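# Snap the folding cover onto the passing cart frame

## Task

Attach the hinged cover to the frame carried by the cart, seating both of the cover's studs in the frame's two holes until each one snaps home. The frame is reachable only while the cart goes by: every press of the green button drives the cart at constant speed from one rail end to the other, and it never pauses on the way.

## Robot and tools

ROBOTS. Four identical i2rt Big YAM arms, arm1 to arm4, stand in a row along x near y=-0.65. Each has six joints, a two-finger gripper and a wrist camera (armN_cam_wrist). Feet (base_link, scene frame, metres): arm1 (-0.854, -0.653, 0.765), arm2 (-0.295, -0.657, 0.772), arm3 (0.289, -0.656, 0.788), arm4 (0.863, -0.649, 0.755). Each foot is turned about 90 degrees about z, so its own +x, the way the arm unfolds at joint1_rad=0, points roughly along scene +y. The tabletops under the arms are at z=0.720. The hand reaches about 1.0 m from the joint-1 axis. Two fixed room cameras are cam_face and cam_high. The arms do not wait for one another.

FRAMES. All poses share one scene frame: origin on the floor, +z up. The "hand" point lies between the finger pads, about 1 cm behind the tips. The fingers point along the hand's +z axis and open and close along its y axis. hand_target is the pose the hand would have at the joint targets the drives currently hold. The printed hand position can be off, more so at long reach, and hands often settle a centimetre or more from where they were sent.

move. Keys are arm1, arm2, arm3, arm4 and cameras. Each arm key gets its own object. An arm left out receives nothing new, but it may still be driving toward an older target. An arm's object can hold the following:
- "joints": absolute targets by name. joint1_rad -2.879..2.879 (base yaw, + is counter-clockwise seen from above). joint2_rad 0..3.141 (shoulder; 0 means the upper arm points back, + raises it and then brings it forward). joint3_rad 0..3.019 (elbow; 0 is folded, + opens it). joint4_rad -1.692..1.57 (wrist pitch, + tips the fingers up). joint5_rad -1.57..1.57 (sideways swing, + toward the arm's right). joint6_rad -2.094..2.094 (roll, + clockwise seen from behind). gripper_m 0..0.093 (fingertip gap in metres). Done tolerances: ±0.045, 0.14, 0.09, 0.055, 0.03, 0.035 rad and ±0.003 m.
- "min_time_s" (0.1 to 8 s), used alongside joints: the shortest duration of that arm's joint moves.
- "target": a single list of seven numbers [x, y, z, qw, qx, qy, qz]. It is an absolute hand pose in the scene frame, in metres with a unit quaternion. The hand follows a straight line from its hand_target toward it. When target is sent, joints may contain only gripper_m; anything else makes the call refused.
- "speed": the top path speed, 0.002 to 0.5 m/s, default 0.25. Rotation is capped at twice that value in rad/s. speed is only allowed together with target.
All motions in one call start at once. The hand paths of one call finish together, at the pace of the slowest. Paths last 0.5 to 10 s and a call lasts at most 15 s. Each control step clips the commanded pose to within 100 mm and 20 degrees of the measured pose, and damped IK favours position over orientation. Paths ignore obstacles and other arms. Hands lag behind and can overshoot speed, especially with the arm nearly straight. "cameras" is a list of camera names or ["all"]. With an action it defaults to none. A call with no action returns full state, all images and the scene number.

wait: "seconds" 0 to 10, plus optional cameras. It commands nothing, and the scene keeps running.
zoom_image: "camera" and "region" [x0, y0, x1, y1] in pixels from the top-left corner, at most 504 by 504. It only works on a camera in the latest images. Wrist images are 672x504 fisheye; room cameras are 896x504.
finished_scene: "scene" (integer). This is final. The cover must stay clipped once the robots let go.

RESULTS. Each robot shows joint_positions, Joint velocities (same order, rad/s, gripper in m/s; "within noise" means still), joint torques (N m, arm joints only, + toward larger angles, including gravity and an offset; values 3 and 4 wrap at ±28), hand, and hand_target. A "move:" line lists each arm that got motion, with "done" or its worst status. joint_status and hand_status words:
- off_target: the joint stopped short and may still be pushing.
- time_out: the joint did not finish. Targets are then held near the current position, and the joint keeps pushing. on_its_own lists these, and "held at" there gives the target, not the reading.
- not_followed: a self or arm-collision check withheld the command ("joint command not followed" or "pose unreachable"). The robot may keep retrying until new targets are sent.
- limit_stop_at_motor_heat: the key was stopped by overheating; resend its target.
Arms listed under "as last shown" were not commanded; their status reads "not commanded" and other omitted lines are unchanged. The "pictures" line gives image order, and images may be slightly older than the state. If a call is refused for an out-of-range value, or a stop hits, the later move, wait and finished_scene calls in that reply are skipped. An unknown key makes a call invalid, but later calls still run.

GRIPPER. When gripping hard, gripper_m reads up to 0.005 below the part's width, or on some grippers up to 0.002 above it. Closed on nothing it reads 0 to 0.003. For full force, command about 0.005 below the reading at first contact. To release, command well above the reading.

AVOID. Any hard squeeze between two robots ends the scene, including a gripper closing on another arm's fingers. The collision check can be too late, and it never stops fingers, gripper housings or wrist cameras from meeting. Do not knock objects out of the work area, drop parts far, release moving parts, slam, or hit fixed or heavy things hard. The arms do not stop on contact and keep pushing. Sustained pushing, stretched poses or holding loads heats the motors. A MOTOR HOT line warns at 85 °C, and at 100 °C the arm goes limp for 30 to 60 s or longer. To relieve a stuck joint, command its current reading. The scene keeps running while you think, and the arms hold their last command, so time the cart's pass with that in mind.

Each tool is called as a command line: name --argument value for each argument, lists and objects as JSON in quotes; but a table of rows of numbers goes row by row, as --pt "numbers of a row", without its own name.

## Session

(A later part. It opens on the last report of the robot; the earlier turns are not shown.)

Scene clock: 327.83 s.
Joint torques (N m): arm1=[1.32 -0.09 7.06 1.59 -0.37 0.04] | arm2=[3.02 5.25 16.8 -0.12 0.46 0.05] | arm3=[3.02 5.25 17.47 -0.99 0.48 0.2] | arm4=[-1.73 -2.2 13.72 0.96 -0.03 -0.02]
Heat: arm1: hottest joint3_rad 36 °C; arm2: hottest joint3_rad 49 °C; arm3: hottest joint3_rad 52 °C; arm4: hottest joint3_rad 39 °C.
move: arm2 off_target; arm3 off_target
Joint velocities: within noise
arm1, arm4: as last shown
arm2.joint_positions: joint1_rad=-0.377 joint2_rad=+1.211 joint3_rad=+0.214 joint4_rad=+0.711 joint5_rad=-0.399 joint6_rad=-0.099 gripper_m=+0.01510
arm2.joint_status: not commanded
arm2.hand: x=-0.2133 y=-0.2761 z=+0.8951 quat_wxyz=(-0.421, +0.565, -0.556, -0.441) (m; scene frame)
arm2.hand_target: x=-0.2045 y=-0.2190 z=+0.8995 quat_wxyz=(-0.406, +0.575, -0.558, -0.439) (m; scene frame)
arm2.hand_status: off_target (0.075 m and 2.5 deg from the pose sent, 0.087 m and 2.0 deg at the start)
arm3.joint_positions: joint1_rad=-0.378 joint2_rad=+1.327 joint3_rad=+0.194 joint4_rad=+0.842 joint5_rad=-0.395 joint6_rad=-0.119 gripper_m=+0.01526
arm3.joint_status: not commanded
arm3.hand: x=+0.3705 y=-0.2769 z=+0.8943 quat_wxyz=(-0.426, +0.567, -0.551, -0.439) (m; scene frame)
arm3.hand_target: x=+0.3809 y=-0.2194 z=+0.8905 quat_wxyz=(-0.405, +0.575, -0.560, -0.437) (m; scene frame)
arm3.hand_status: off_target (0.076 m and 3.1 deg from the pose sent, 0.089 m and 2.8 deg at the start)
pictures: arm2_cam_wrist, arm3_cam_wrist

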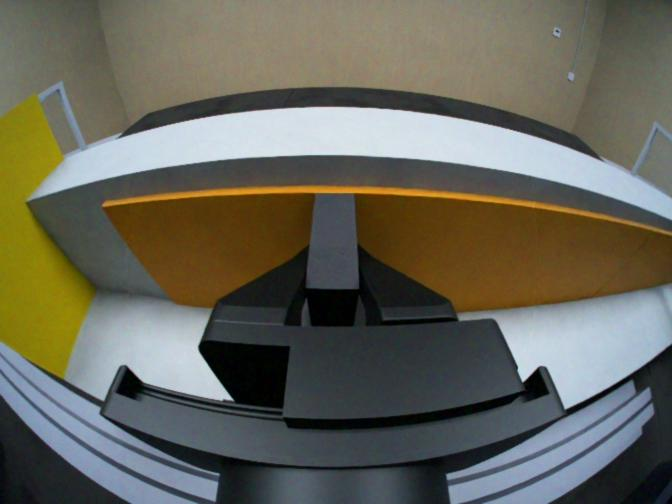

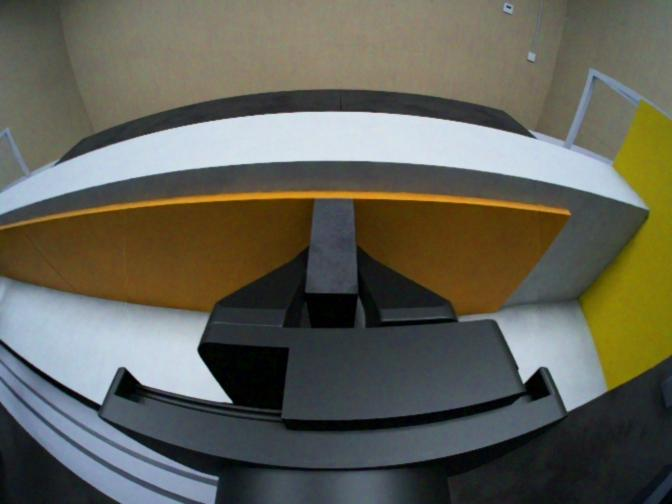

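move --arm2 '{"target": [-0.178, -0.275, 0.897, -0.4030, 0.5772, -0.5595, -0.4390], "speed": 0.08}' --arm3 '{"target": [0.406, -0.275, 0.890, -0.4030, 0.5772, -0.5595, -0.4390], "speed": 0.08}' --cameras '[]'

move --arm2 '{"target": [-0.162, -0.305, 0.900, -0.4030, 0.5772, -0.5595, -0.4390], "speed": 0.015}' --arm3 '{"target": [0.422, -0.305, 0.893, -0.4030, 0.5772, -0.5595, -0.4390], "speed": 0.015}' --cameras '["arm2_cam_wrist", "arm3_cam_wrist"]'

zoom_image --camera "arm2_cam_wrist" --region '[250, 100, 410, 220]'

zoom_image --camera "arm3_cam_wrist" --region '[250, 100, 410, 220]'

Scene clock: 332.27 s.
Joint torques (N m): arm1=[1.26 -0.09 7.08 1.59 -0.37 0.04] | arm2=[-0.5 -6.01 7.5 0.43 -0.71 0.03] | arm3=[-0.67 -4.48 7.75 0.09 -0.71 0.06] | arm4=[-1.9 -1.79 13.89 1.09 -0.03 0]
Heat: arm1: hottest joint3_rad 36 °C; arm2: hottest joint3_rad 50 °C; arm3: hottest joint3_rad 53 °C; arm4: hottest joint3_rad 40 °C.
move: arm2 done; arm3 done
Joint velocities: within noise
arm1.joint_positions: joint1_rad=-0.062 joint2_rad=+0.726 joint3_rad=+1.000 joint4_rad=-1.423 joint5_rad=-0.861 joint6_rad=-1.034 gripper_m=+0.09397
arm1.joint_status: not commanded
arm1.hand: x=-0.9769 y=-0.4218 z=+1.1308 quat_wxyz=(-0.086, +0.877, -0.168, -0.442) (m; scene frame)
arm1.hand_target: x=-0.9796 y=-0.4207 z=+1.1301 quat_wxyz=(-0.087, +0.877, -0.164, -0.443) (m; scene frame)
arm1.hand_status: not commanded
arm2.joint_positions: joint1_rad=-0.509 joint2_rad=+1.217 joint3_rad=+0.257 joint4_rad=+0.620 joint5_rad=-0.531 joint6_rad=-0.161 gripper_m=+0.01504
arm2.joint_status: not commanded
arm2.hand: x=-0.1815 y=-0.2796 z=+0.8948 quat_wxyz=(-0.410, +0.574, -0.559, -0.435) (m; scene frame)
arm2.hand_target: x=-0.1768 y=-0.2749 z=+0.8934 quat_wxyz=(-0.400, +0.576, -0.565, -0.435) (m; scene frame)
arm2.hand_status: done (0.006 m and 1.0 deg from the pose sent, 0.035 m and 2.5 deg at the start)
arm3.joint_positions: joint1_rad=-0.508 joint2_rad=+1.330 joint3_rad=+0.235 joint4_rad=+0.757 joint5_rad=-0.531 joint6_rad=-0.177 gripper_m=+0.01519
arm3.joint_status: not commanded
arm3.hand: x=+0.4012 y=-0.2794 z=+0.8939 quat_wxyz=(-0.416, +0.575, -0.552, -0.437) (m; scene frame)
arm3.hand_target: x=+0.4063 y=-0.2752 z=+0.8863 quat_wxyz=(-0.399, +0.576, -0.564, -0.436) (m; scene frame)
arm3.hand_status: done (0.008 m and 1.8 deg from the pose sent, 0.036 m and 3.1 deg at the start)
arm4.joint_positions: joint1_rad=-0.004 joint2_rad=+0.793 joint3_rad=+0.948 joint4_rad=-0.883 joint5_rad=+0.004 joint6_rad=+0.010 gripper_m=+0.00068
arm4.joint_status: not commanded
arm4.hand: x=+0.8829 y=-0.2853 z=+1.1001 quat_wxyz=(-0.298, +0.623, -0.664, -0.285) (m; scene frame)
arm4.hand_target: x=+0.8846 y=-0.2821 z=+1.1231 quat_wxyz=(-0.309, +0.622, -0.658, -0.291) (m; scene frame)
arm4.hand_status: not commanded
pictures: none
No camera images: "cameras" was empty.

Scene clock: 335.73 s.
Joint torques (N m): arm1=[1.38 -0.03 7.08 1.58 -0.37 0.04] | arm2=[-2.2 -12.51 2.92 1.47 -1.79 -0.05] | arm3=[-2.55 -9.35 3.47 1.55 -1.74 0.08] | arm4=[-1.73 -2.14 13.72 0.99 -0.04 -0.04]
Heat: arm1: hottest joint3_rad 36 °C; arm2: hottest joint3_rad 48 °C; arm3: hottest joint3_rad 51 °C; arm4: hottest joint3_rad 41 °C.
move: arm2 off_target; arm3 off_target
Joint velocities: within noise
arm1, arm4: as last shown
arm2.joint_positions: joint1_rad=-0.592 joint2_rad=+1.211 joint3_rad=+0.295 joint4_rad=+0.530 joint5_rad=-0.617 joint6_rad=-0.207 gripper_m=+0.01504
arm2.joint_status: not commanded
arm2.hand: x=-0.1609 y=-0.2831 z=+0.8979 quat_wxyz=(-0.400, +0.580, -0.562, -0.434) (m; scene frame)
arm2.hand_target: x=-0.1654 y=-0.3015 z=+0.8983 quat_wxyz=(-0.401, +0.578, -0.557, -0.440) (m; scene frame)
arm2.hand_status: off_target (0.022 m and 0.8 deg from the pose sent, 0.032 m and 1.0 deg at the start)
arm3.joint_positions: joint1_rad=-0.594 joint2_rad=+1.314 joint3_rad=+0.269 joint4_rad=+0.664 joint5_rad=-0.622 joint6_rad=-0.228 gripper_m=+0.01519
arm3.joint_status: not commanded
arm3.hand: x=+0.4218 y=-0.2838 z=+0.8961 quat_wxyz=(-0.407, +0.582, -0.552, -0.436) (m; scene frame)
arm3.hand_target: x=+0.4186 y=-0.3021 z=+0.8920 quat_wxyz=(-0.401, +0.578, -0.558, -0.441) (m; scene frame)
arm3.hand_status: off_target (0.021 m and 1.2 deg from the pose sent, 0.033 m and 1.8 deg at the start)
pictures: arm2_cam_wrist, arm3_cam_wrist

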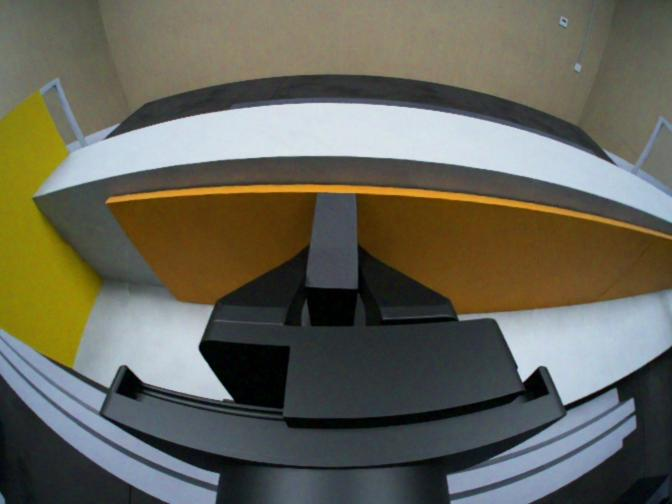

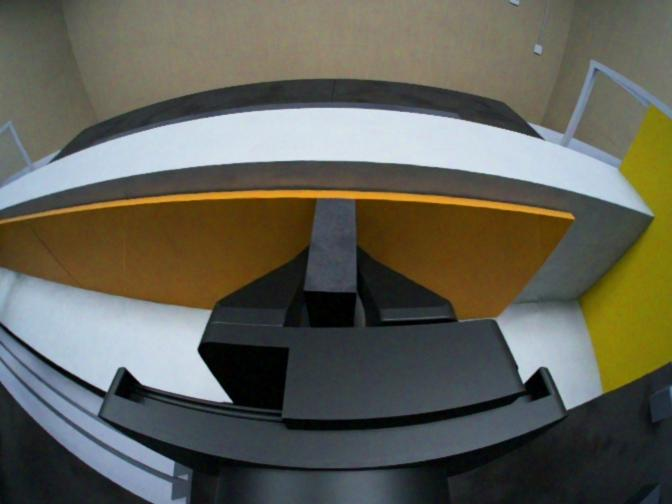

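Scaled by 3.150 from the camera's 672x504 image, which has a finer 960x720 frame.

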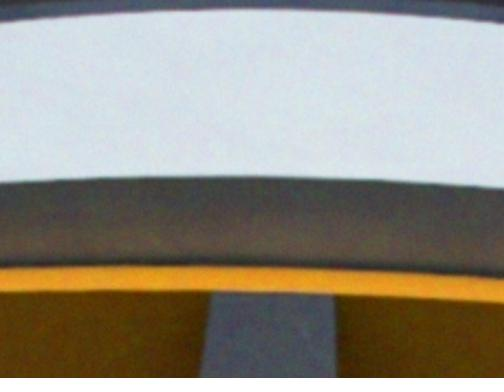

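Scaled by 3.150 from the camera's 672x504 image, which has a finer 960x720 frame.

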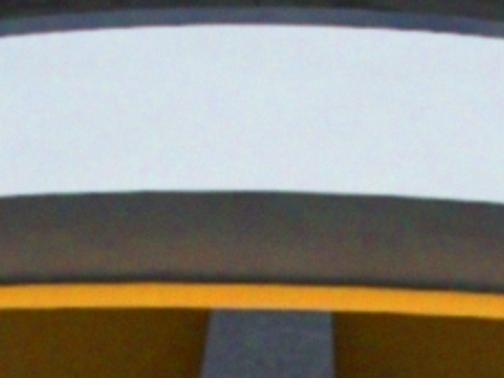

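move --arm2 '{"target": [-0.088, -0.285, 0.896, -0.4030, 0.5772, -0.5595, -0.4390], "speed": 0.1}' --arm3 '{"target": [0.496, -0.285, 0.891, -0.4030, 0.5772, -0.5595, -0.4390], "speed": 0.1}' --cameras '[]'

move --arm2 '{"target": [-0.0810, -0.285, 0.896, -0.4030, 0.5772, -0.5595, -0.4390], "speed": 0.0068, "joints": {"gripper_m": 0.06}}' --arm3 '{"target": [0.5030, -0.285, 0.891, -0.4030, 0.5772, -0.5595, -0.4390], "speed": 0.0068, "joints": {"gripper_m": 0.06}}' --cameras '["arm2_cam_wrist", "arm3_cam_wrist"]'

Scene clock: 340.30 s.
Joint torques (N m): arm1=[1.32 -0.15 7.1 1.58 -0.37 0.04] | arm2=[-5.3 -5.25 8.36 0.84 0.03 -0.07] | arm3=[-5.77 -4.31 9.2 0.42 0.07 0.06] | arm4=[-1.38 -2.14 13.75 0.94 -0.02 -0.02]
Heat: arm1: hottest joint3_rad 36 °C; arm2: hottest joint3_rad 46 °C; arm3: hottest joint3_rad 49 °C; arm4: hottest joint3_rad 41 °C.
move: arm2 off_target; arm3 off_target
Joint velocities: within noise
arm1, arm4: as last shown
arm2.joint_positions: joint1_rad=-0.727 joint2_rad=+1.315 joint3_rad=+0.367 joint4_rad=+0.526 joint5_rad=-0.829 joint6_rad=-0.289 gripper_m=+0.01545
arm2.joint_status: not commanded
arm2.hand: x=-0.1290 y=-0.2826 z=+0.8987 quat_wxyz=(-0.389, +0.595, -0.532, -0.461) (m; scene frame)
arm2.hand_target: x=-0.0920 y=-0.2868 z=+0.8970 quat_wxyz=(-0.401, +0.577, -0.557, -0.443) (m; scene frame)
arm2.hand_status: off_target (0.041 m and 4.8 deg from the pose sent, 0.073 m and 0.8 deg at the start)
arm3.joint_positions: joint1_rad=-0.728 joint2_rad=+1.400 joint3_rad=+0.349 joint4_rad=+0.622 joint5_rad=-0.827 joint6_rad=-0.313 gripper_m=+0.01592
arm3.joint_status: not commanded
arm3.hand: x=+0.4540 y=-0.2829 z=+0.8964 quat_wxyz=(-0.393, +0.598, -0.526, -0.461) (m; scene frame)
arm3.hand_target: x=+0.4919 y=-0.2868 z=+0.8924 quat_wxyz=(-0.401, +0.577, -0.557, -0.443) (m; scene frame)
arm3.hand_status: off_target (0.042 m and 5.3 deg from the pose sent, 0.074 m and 1.2 deg at the start)
pictures: none
No camera images: "cameras" was empty.

Scene clock: 342.43 s.
Joint torques (N m): arm1=[1.32 -0.03 7.09 1.58 -0.38 0.04] | arm2=[-0.85 -8.12 8.75 1.13 -0.23 -0.06] | arm3=[-0.67 -7.24 9.33 1.28 -0.21 -0.12] | arm4=[-1.61 -2.08 13.63 0.79 0.01 -0.01]
Heat: arm1: hottest joint3_rad 36 °C; arm2: hottest joint3_rad 46 °C; arm3: hottest joint3_rad 48 °C; arm4: hottest joint3_rad 41 °C.
move: arm2 off_target; arm3 off_target
Joint velocities: within noise
arm1, arm4: as last shown
arm2.joint_positions: joint1_rad=-0.811 joint2_rad=+1.352 joint3_rad=+0.378 joint4_rad=+0.503 joint5_rad=-0.822 joint6_rad=-0.294 gripper_m=+0.05989
arm2.joint_status: all done
arm2.hand: x=-0.0956 y=-0.2965 z=+0.8849 quat_wxyz=(-0.390, +0.571, -0.571, -0.442) (m; scene frame)
arm2.hand_target: x=-0.0774 y=-0.2876 z=+0.8960 quat_wxyz=(-0.404, +0.571, -0.566, -0.436) (m; scene frame)
arm2.hand_status: off_target (0.022 m and 2.2 deg from the pose sent, 0.048 m and 4.8 deg at the start)
arm3.joint_positions: joint1_rad=-0.813 joint2_rad=+1.439 joint3_rad=+0.364 joint4_rad=+0.586 joint5_rad=-0.820 joint6_rad=-0.307 gripper_m=+0.05997
arm3.joint_status: all done
arm3.hand: x=+0.4882 y=-0.2969 z=+0.8806 quat_wxyz=(-0.388, +0.570, -0.573, -0.443) (m; scene frame)
arm3.hand_target: x=+0.5064 y=-0.2878 z=+0.8901 quat_wxyz=(-0.403, +0.571, -0.566, -0.436) (m; scene frame)
arm3.hand_status: off_target (0.022 m and 2.5 deg from the pose sent, 0.049 m and 5.3 deg at the start)
pictures: arm2_cam_wrist, arm3_cam_wrist

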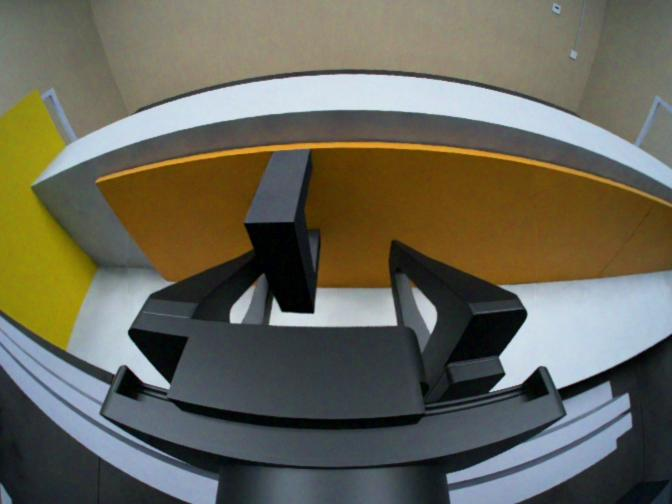

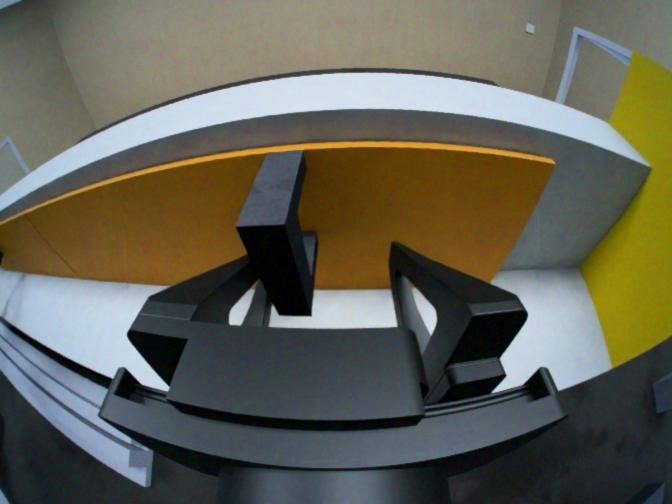

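move --arm2 '{"target": [-0.0750, -0.39, 0.905, -0.4030, 0.5772, -0.5595, -0.4390], "speed": 0.12}' --arm3 '{"target": [0.5090, -0.39, 0.900, -0.4030, 0.5772, -0.5595, -0.4390], "speed": 0.12}' --cameras '["arm2_cam_wrist", "arm3_cam_wrist"]'

move --arm2 '{"target": [-0.0750, -0.45, 1.02, -0.4030, 0.5772, -0.5595, -0.4390], "speed": 0.15}' --arm3 '{"target": [0.5090, -0.45, 1.02, -0.4030, 0.5772, -0.5595, -0.4390], "speed": 0.15}' --cameras '["all"]'

zoom_image --camera "cam_face" --region '[400, 180, 780, 310]'

Scene clock: 345.40 s.
Joint torques (N m): arm1=[1.26 -0.09 7.08 1.61 -0.37 0.04] | arm2=[-0.21 -8.18 6.2 0.95 -0.58 -0.09] | arm3=[-0.38 -6.59 6.72 0.95 -0.75 -0.11] | arm4=[-2.14 -1.9 13.79 0.79 0 -0.06]
Heat: arm1: hottest joint3_rad 36 °C; arm2: hottest joint3_rad 45 °C; arm3: hottest joint3_rad 48 °C; arm4: hottest joint3_rad 42 °C.
move: arm2 done; arm3 done
Joint velocities: within noise
arm1, arm4: as last shown
arm2.joint_positions: joint1_rad=-1.132 joint2_rad=+1.151 joint3_rad=+0.351 joint4_rad=+0.097 joint5_rad=-1.102 joint6_rad=-0.610 gripper_m=+0.05990
arm2.joint_status: not commanded
arm2.hand: x=-0.0764 y=-0.3863 z=+0.9039 quat_wxyz=(-0.400, +0.575, -0.560, -0.443) (m; scene frame)
arm2.hand_target: x=-0.0758 y=-0.3890 z=+0.9055 quat_wxyz=(-0.403, +0.576, -0.559, -0.440) (m; scene frame)
arm2.hand_status: done (0.004 m and 0.6 deg from the pose sent, 0.098 m and 2.2 deg at the start)
arm3.joint_positions: joint1_rad=-1.134 joint2_rad=+1.230 joint3_rad=+0.329 joint4_rad=+0.185 joint5_rad=-1.093 joint6_rad=-0.625 gripper_m=+0.05998
arm3.joint_status: not commanded
arm3.hand: x=+0.5086 y=-0.3864 z=+0.9003 quat_wxyz=(-0.401, +0.574, -0.561, -0.442) (m; scene frame)
arm3.hand_target: x=+0.5082 y=-0.3890 z=+0.9006 quat_wxyz=(-0.403, +0.576, -0.558, -0.441) (m; scene frame)
arm3.hand_status: done (0.004 m and 0.6 deg from the pose sent, 0.097 m and 2.5 deg at the start)
pictures: arm2_cam_wrist, arm3_cam_wrist

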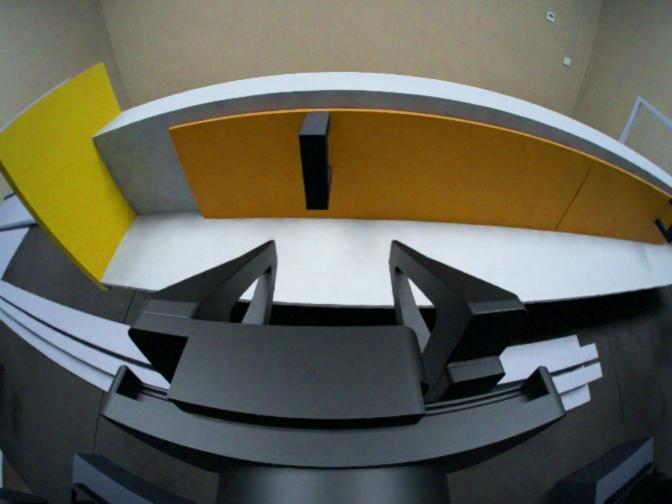

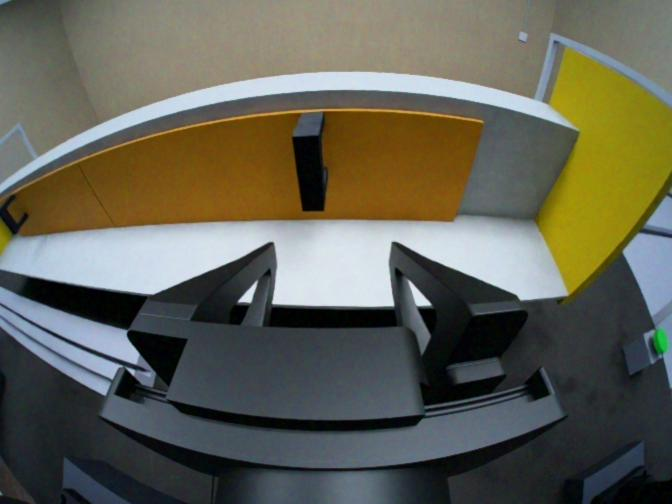

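Scene clock: 347.40 s.
Joint torques (N m): arm1=[1.32 -0.15 7.08 1.59 -0.37 0.04] | arm2=[-1.08 -3.49 12.42 0.38 -0.82 -0.11] | arm3=[-0.85 -2.96 13.82 0.34 -1 -0.08] | arm4=[-1.49 -1.55 13.68 0.88 -0.03 -0.03]
Heat: arm1: hottest joint3_rad 36 °C; arm2: hottest joint3_rad 45 °C; arm3: hottest joint3_rad 48 °C; arm4: hottest joint3_rad 42 °C.
move: arm2 off_target; arm3 off_target
Joint velocities: within noise
arm1, arm4: as last shown
arm2.joint_positions: joint1_rad=-1.367 joint2_rad=+0.878 joint3_rad=+0.555 joint4_rad=-0.903 joint5_rad=-1.244 joint6_rad=-1.122 gripper_m=+0.05990
arm2.joint_status: not commanded
arm2.hand: x=-0.0935 y=-0.4499 z=+0.9943 quat_wxyz=(-0.381, +0.569, -0.570, -0.453) (m; scene frame)
arm2.hand_target: x=-0.0761 y=-0.4500 z=+1.0192 quat_wxyz=(-0.403, +0.576, -0.559, -0.440) (m; scene frame)
arm2.hand_status: off_target (0.032 m and 3.3 deg from the pose sent, 0.132 m and 0.6 deg at the start)
arm3.joint_positions: joint1_rad=-1.361 joint2_rad=+0.893 joint3_rad=+0.519 joint4_rad=-0.846 joint5_rad=-1.229 joint6_rad=-1.111 gripper_m=+0.05998
arm3.joint_status: not commanded
arm3.hand: x=+0.4898 y=-0.4500 z=+0.9946 quat_wxyz=(-0.380, +0.568, -0.573, -0.454) (m; scene frame)
arm3.hand_target: x=+0.5079 y=-0.4497 z=+1.0197 quat_wxyz=(-0.403, +0.576, -0.559, -0.440) (m; scene frame)
arm3.hand_status: off_target (0.032 m and 3.7 deg from the pose sent, 0.135 m and 0.6 deg at the start)
pictures: arm1_cam_wrist, arm2_cam_wrist, arm3_cam_wrist, arm4_cam_wrist, cam_face, cam_high

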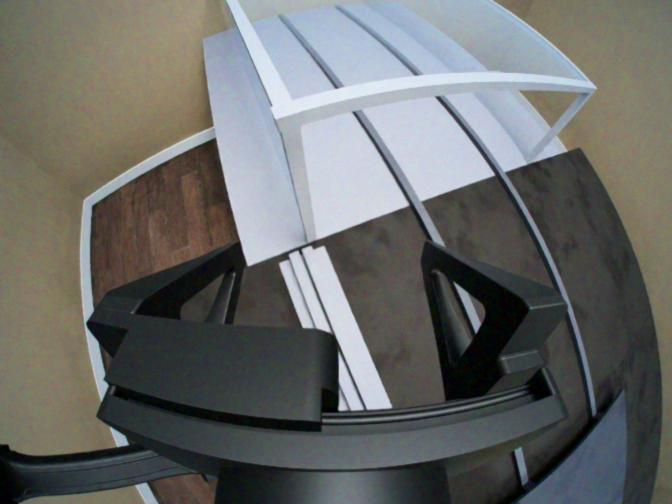

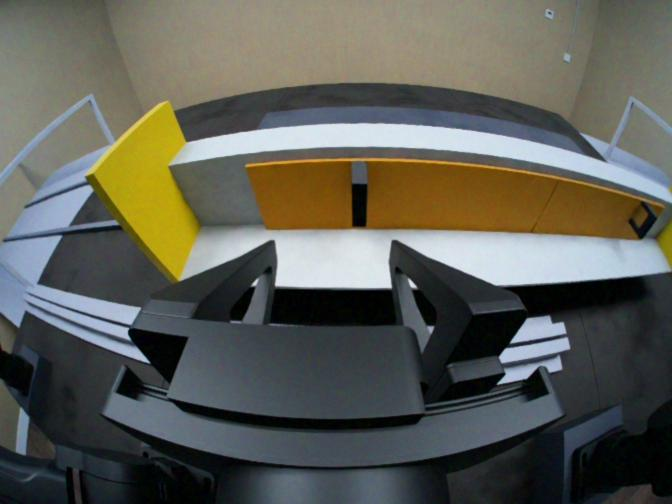

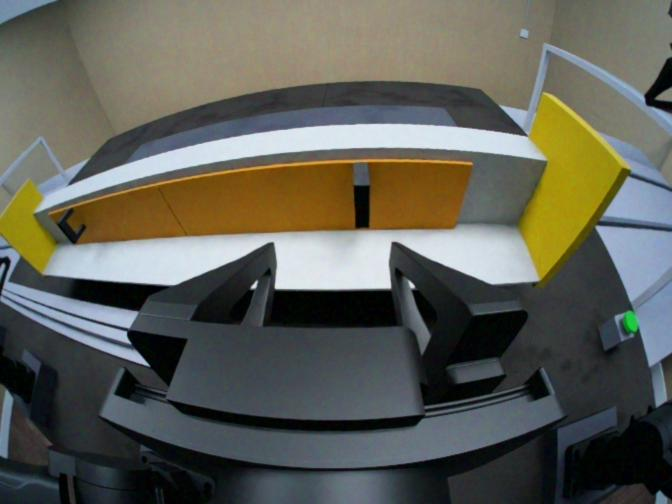

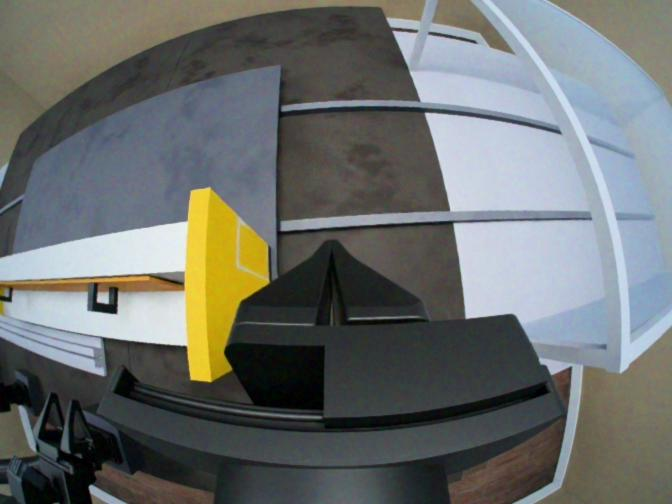

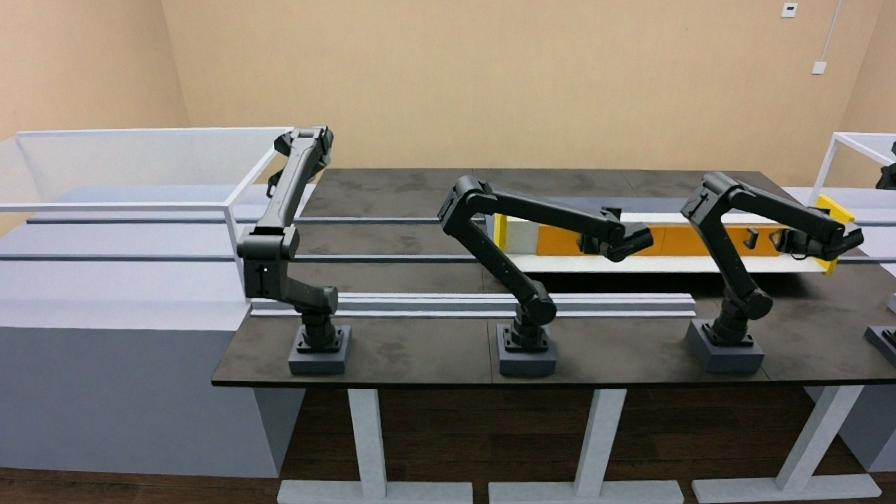

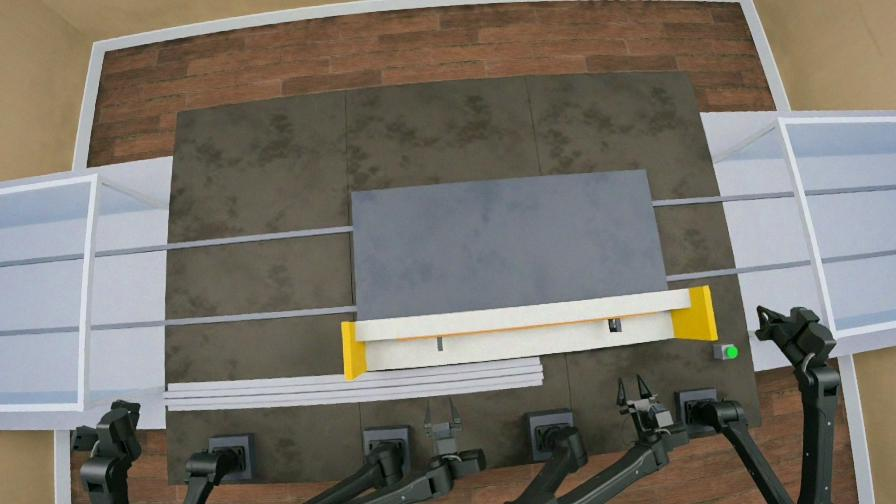

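Scaled by 1.326.

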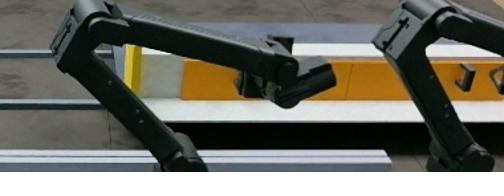

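zoom_image --camera "arm4_cam_wrist" --region '[0, 250, 200, 350]'

zoom_image --camera "arm3_cam_wrist" --region '[300, 140, 500, 240]'

zoom_image --camera "arm2_cam_wrist" --region '[220, 140, 420, 240]'

Scaled by 2.520 from the camera's 672x504 image, which has a finer 960x720 frame.

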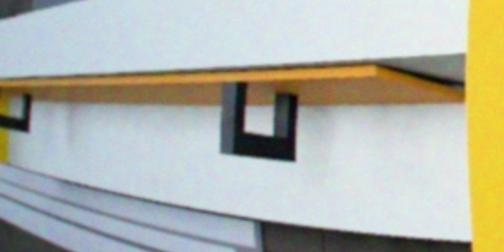

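Scaled by 2.520 from the camera's 672x504 image, which has a finer 960x720 frame.

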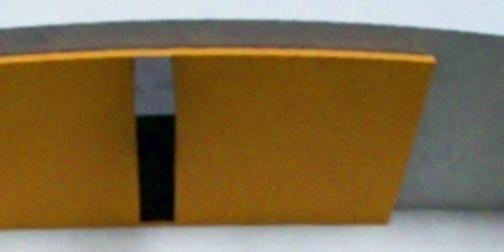

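Scaled by 2.520 from the camera's 672x504 image, which has a finer 960x720 frame.

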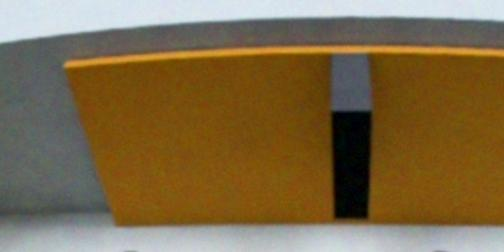

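wait --seconds 0.1 --cameras '["arm2_cam_wrist","arm3_cam_wrist","arm4_cam_wrist"]'

zoom_image --camera "arm2_cam_wrist" --region '[260, 130, 510, 260]'

zoom_image --camera "arm3_cam_wrist" --region '[330, 130, 530, 250]'

zoom_image --camera "arm3_cam_wrist" --region '[0, 150, 280, 280]'

Scene clock: 351.87 s.
Joint torques (N m): arm1=[1.32 -0.09 7.08 1.58 -0.38 0.04] | arm2=[-1.38 -3.55 12.27 0.49 -0.81 -0.11] | arm3=[-0.85 -3.02 13.83 0.35 -1 -0.14] | arm4=[-1.67 -2.02 13.81 1.1 -0.04 -0.05]
Heat: arm1: hottest joint3_rad 36 °C; arm2: hottest joint3_rad 47 °C; arm3: hottest joint3_rad 50 °C; arm4: hottest joint3_rad 42 °C.
Joint velocities: within noise
arm1.joint_positions: joint1_rad=-0.062 joint2_rad=+0.726 joint3_rad=+1.000 joint4_rad=-1.423 joint5_rad=-0.861 joint6_rad=-1.034 gripper_m=+0.09397
arm1.joint_status: not commanded
arm1.hand: x=-0.9769 y=-0.4218 z=+1.1308 quat_wxyz=(-0.086, +0.877, -0.168, -0.442) (m; scene frame)
arm1.hand_target: x=-0.9796 y=-0.4207 z=+1.1301 quat_wxyz=(-0.087, +0.877, -0.164, -0.443) (m; scene frame)
arm1.hand_status: not commanded
arm2.joint_positions: joint1_rad=-1.367 joint2_rad=+0.878 joint3_rad=+0.555 joint4_rad=-0.903 joint5_rad=-1.244 joint6_rad=-1.122 gripper_m=+0.05990
arm2.joint_status: not commanded
arm2.hand: x=-0.0935 y=-0.4499 z=+0.9943 quat_wxyz=(-0.381, +0.569, -0.570, -0.453) (m; scene frame)
arm2.hand_target: x=-0.0761 y=-0.4500 z=+1.0192 quat_wxyz=(-0.403, +0.576, -0.559, -0.440) (m; scene frame)
arm2.hand_status: off_target (0.032 m and 3.3 deg from the pose sent, 0.132 m and 0.6 deg at the start)
arm3.joint_positions: joint1_rad=-1.361 joint2_rad=+0.893 joint3_rad=+0.519 joint4_rad=-0.846 joint5_rad=-1.229 joint6_rad=-1.113 gripper_m=+0.05998
arm3.joint_status: not commanded
arm3.hand: x=+0.4898 y=-0.4500 z=+0.9946 quat_wxyz=(-0.380, +0.568, -0.572, -0.453) (m; scene frame)
arm3.hand_target: x=+0.5079 y=-0.4497 z=+1.0197 quat_wxyz=(-0.403, +0.576, -0.559, -0.439) (m; scene frame)
arm3.hand_status: off_target (0.032 m and 3.6 deg from the pose sent, 0.135 m and 0.6 deg at the start)
arm4.joint_positions: joint1_rad=-0.004 joint2_rad=+0.793 joint3_rad=+0.948 joint4_rad=-0.883 joint5_rad=+0.004 joint6_rad=+0.010 gripper_m=+0.00068
arm4.joint_status: not commanded
arm4.hand: x=+0.8829 y=-0.2853 z=+1.1001 quat_wxyz=(-0.298, +0.623, -0.664, -0.285) (m; scene frame)
arm4.hand_target: x=+0.8846 y=-0.2821 z=+1.1231 quat_wxyz=(-0.309, +0.622, -0.658, -0.291) (m; scene frame)
arm4.hand_status: not commanded
wait: 0.10 s; at rest from the start
pictures: arm2_cam_wrist, arm3_cam_wrist, arm4_cam_wrist

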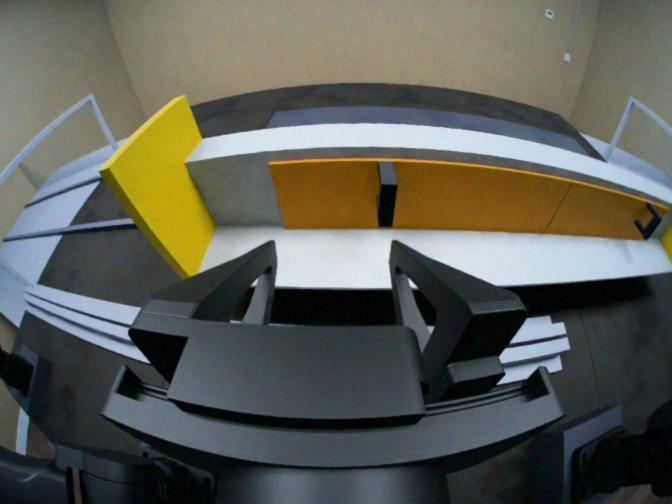

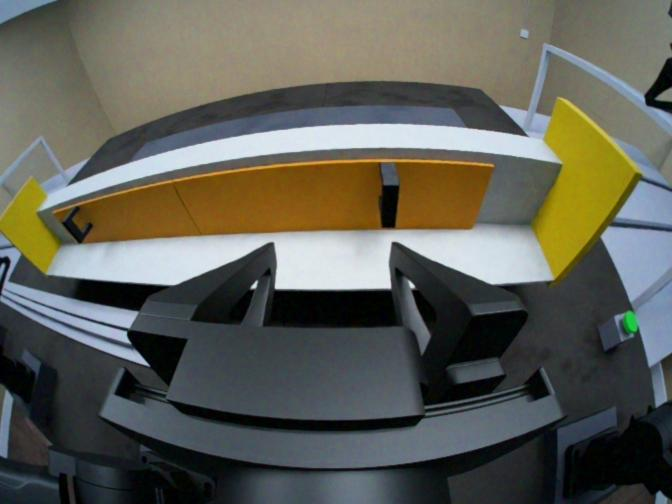

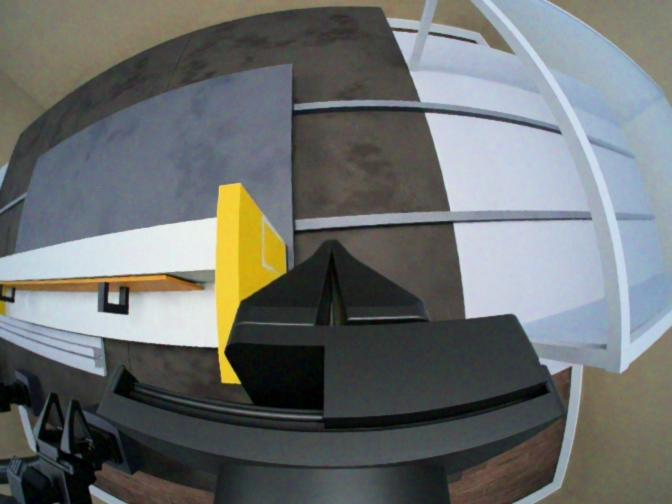

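Scaled by 2.016 from the camera's 672x504 image, which has a finer 960x720 frame.

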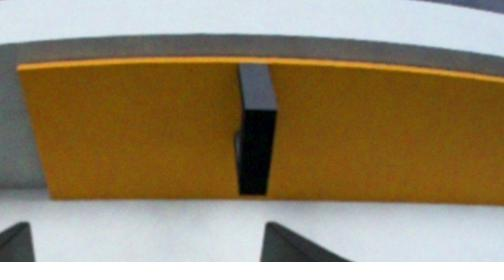

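Scaled by 2.520 from the camera's 672x504 image, which has a finer 960x720 frame.

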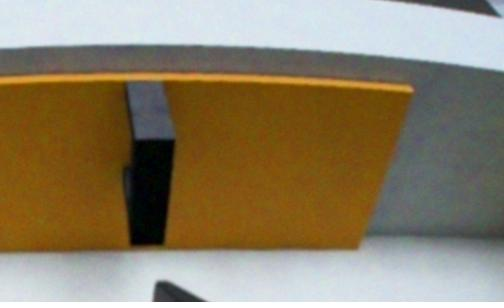

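Scaled by 1.800 from the camera's 672x504 image, which has a finer 960x720 frame.

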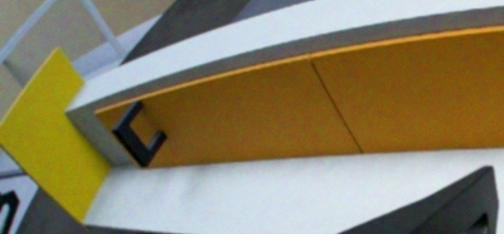

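move --arm2 '{"target": [-0.010, -0.280, 1.075, -0.2629, 0.6530, -0.6439, -0.3019], "speed": 0.2}' --arm3 '{"target": [0.575, -0.280, 1.075, -0.2629, 0.6530, -0.6439, -0.3019], "speed": 0.2}' --cameras '["arm2_cam_wrist","arm3_cam_wrist"]'

zoom_image --camera "arm2_cam_wrist" --region '[230, 180, 430, 310]'

zoom_image --camera "arm3_cam_wrist" --region '[230, 180, 430, 310]'

Scene clock: 359.87 s.
Joint torques (N m): arm1=[1.32 -0.09 7.08 1.58 -0.37 0.04] | arm2=[0.62 -10.99 12.78 0.73 -0.21 0.14] | arm3=[0.91 -9.23 14.32 0.76 -0.27 0.23] | arm4=[-2.02 -2.26 13.78 0.91 -0.05 -0.02]
Heat: arm1: hottest joint3_rad 36 °C; arm2: hottest joint3_rad 48 °C; arm3: hottest joint3_rad 52 °C; arm4: hottest joint3_rad 43 °C.
move: arm2 off_target; arm3 off_target
Joint velocities: within noise
arm1, arm4: as last shown
arm2.joint_positions: joint1_rad=-0.865 joint2_rad=+1.238 joint3_rad=+1.108 joint4_rad=-0.920 joint5_rad=-0.629 joint6_rad=-0.705 gripper_m=+0.05990
arm2.joint_status: not commanded
arm2.hand: x=-0.0176 y=-0.2916 z=+1.0480 quat_wxyz=(-0.247, +0.654, -0.649, -0.300) (m; scene frame)
arm2.hand_target: x=-0.0099 y=-0.2818 z=+1.0731 quat_wxyz=(-0.263, +0.653, -0.644, -0.299) (m; scene frame)
arm2.hand_status: off_target (0.030 m and 2.0 deg from the pose sent, 0.206 m and 25.5 deg at the start)
arm3.joint_positions: joint1_rad=-0.859 joint2_rad=+1.250 joint3_rad=+1.071 joint4_rad=-0.879 joint5_rad=-0.617 joint6_rad=-0.711 gripper_m=+0.05998
arm3.joint_status: not commanded
arm3.hand: x=+0.5662 y=-0.2918 z=+1.0472 quat_wxyz=(-0.245, +0.656, -0.648, -0.300) (m; scene frame)
arm3.hand_target: x=+0.5755 y=-0.2819 z=+1.0728 quat_wxyz=(-0.263, +0.653, -0.644, -0.299) (m; scene frame)
arm3.hand_status: off_target (0.031 m and 2.1 deg from the pose sent, 0.207 m and 25.4 deg at the start)
pictures: arm2_cam_wrist, arm3_cam_wrist

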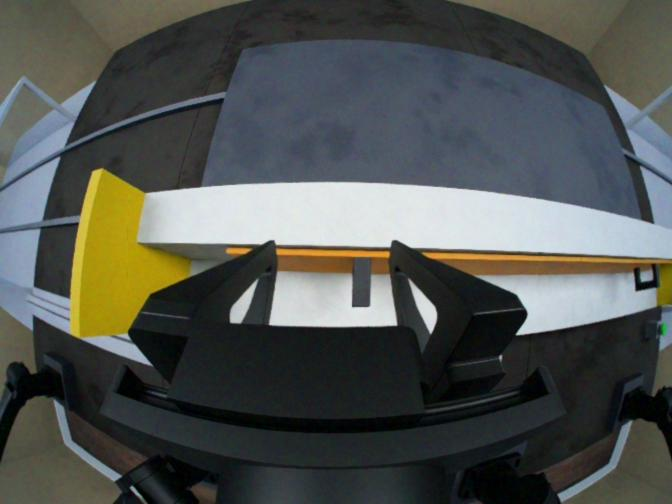

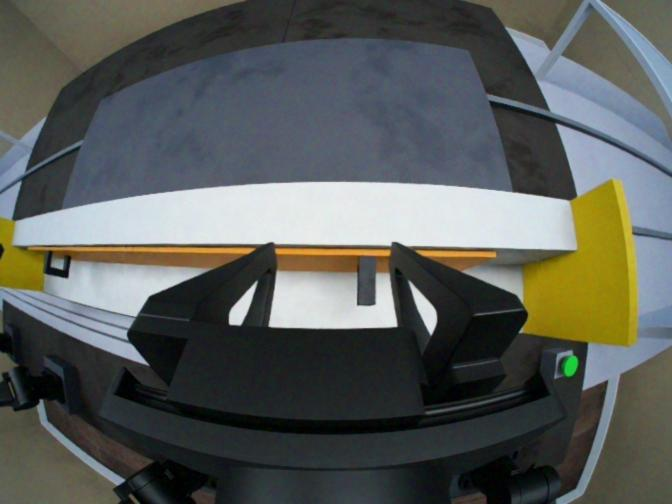

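Scaled by 2.520 from the camera's 672x504 image, which has a finer 960x720 frame.

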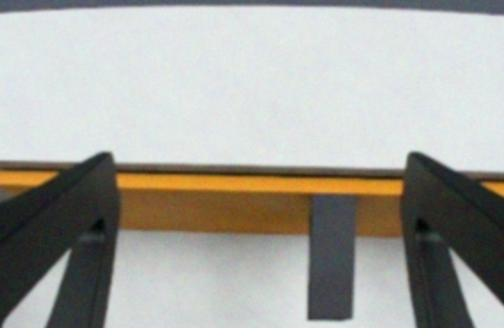

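Scaled by 2.520 from the camera's 672x504 image, which has a finer 960x720 frame.

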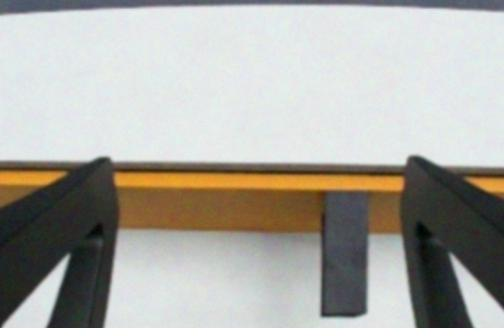

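finished_scene --scene 1

The scene is finished: the task was done.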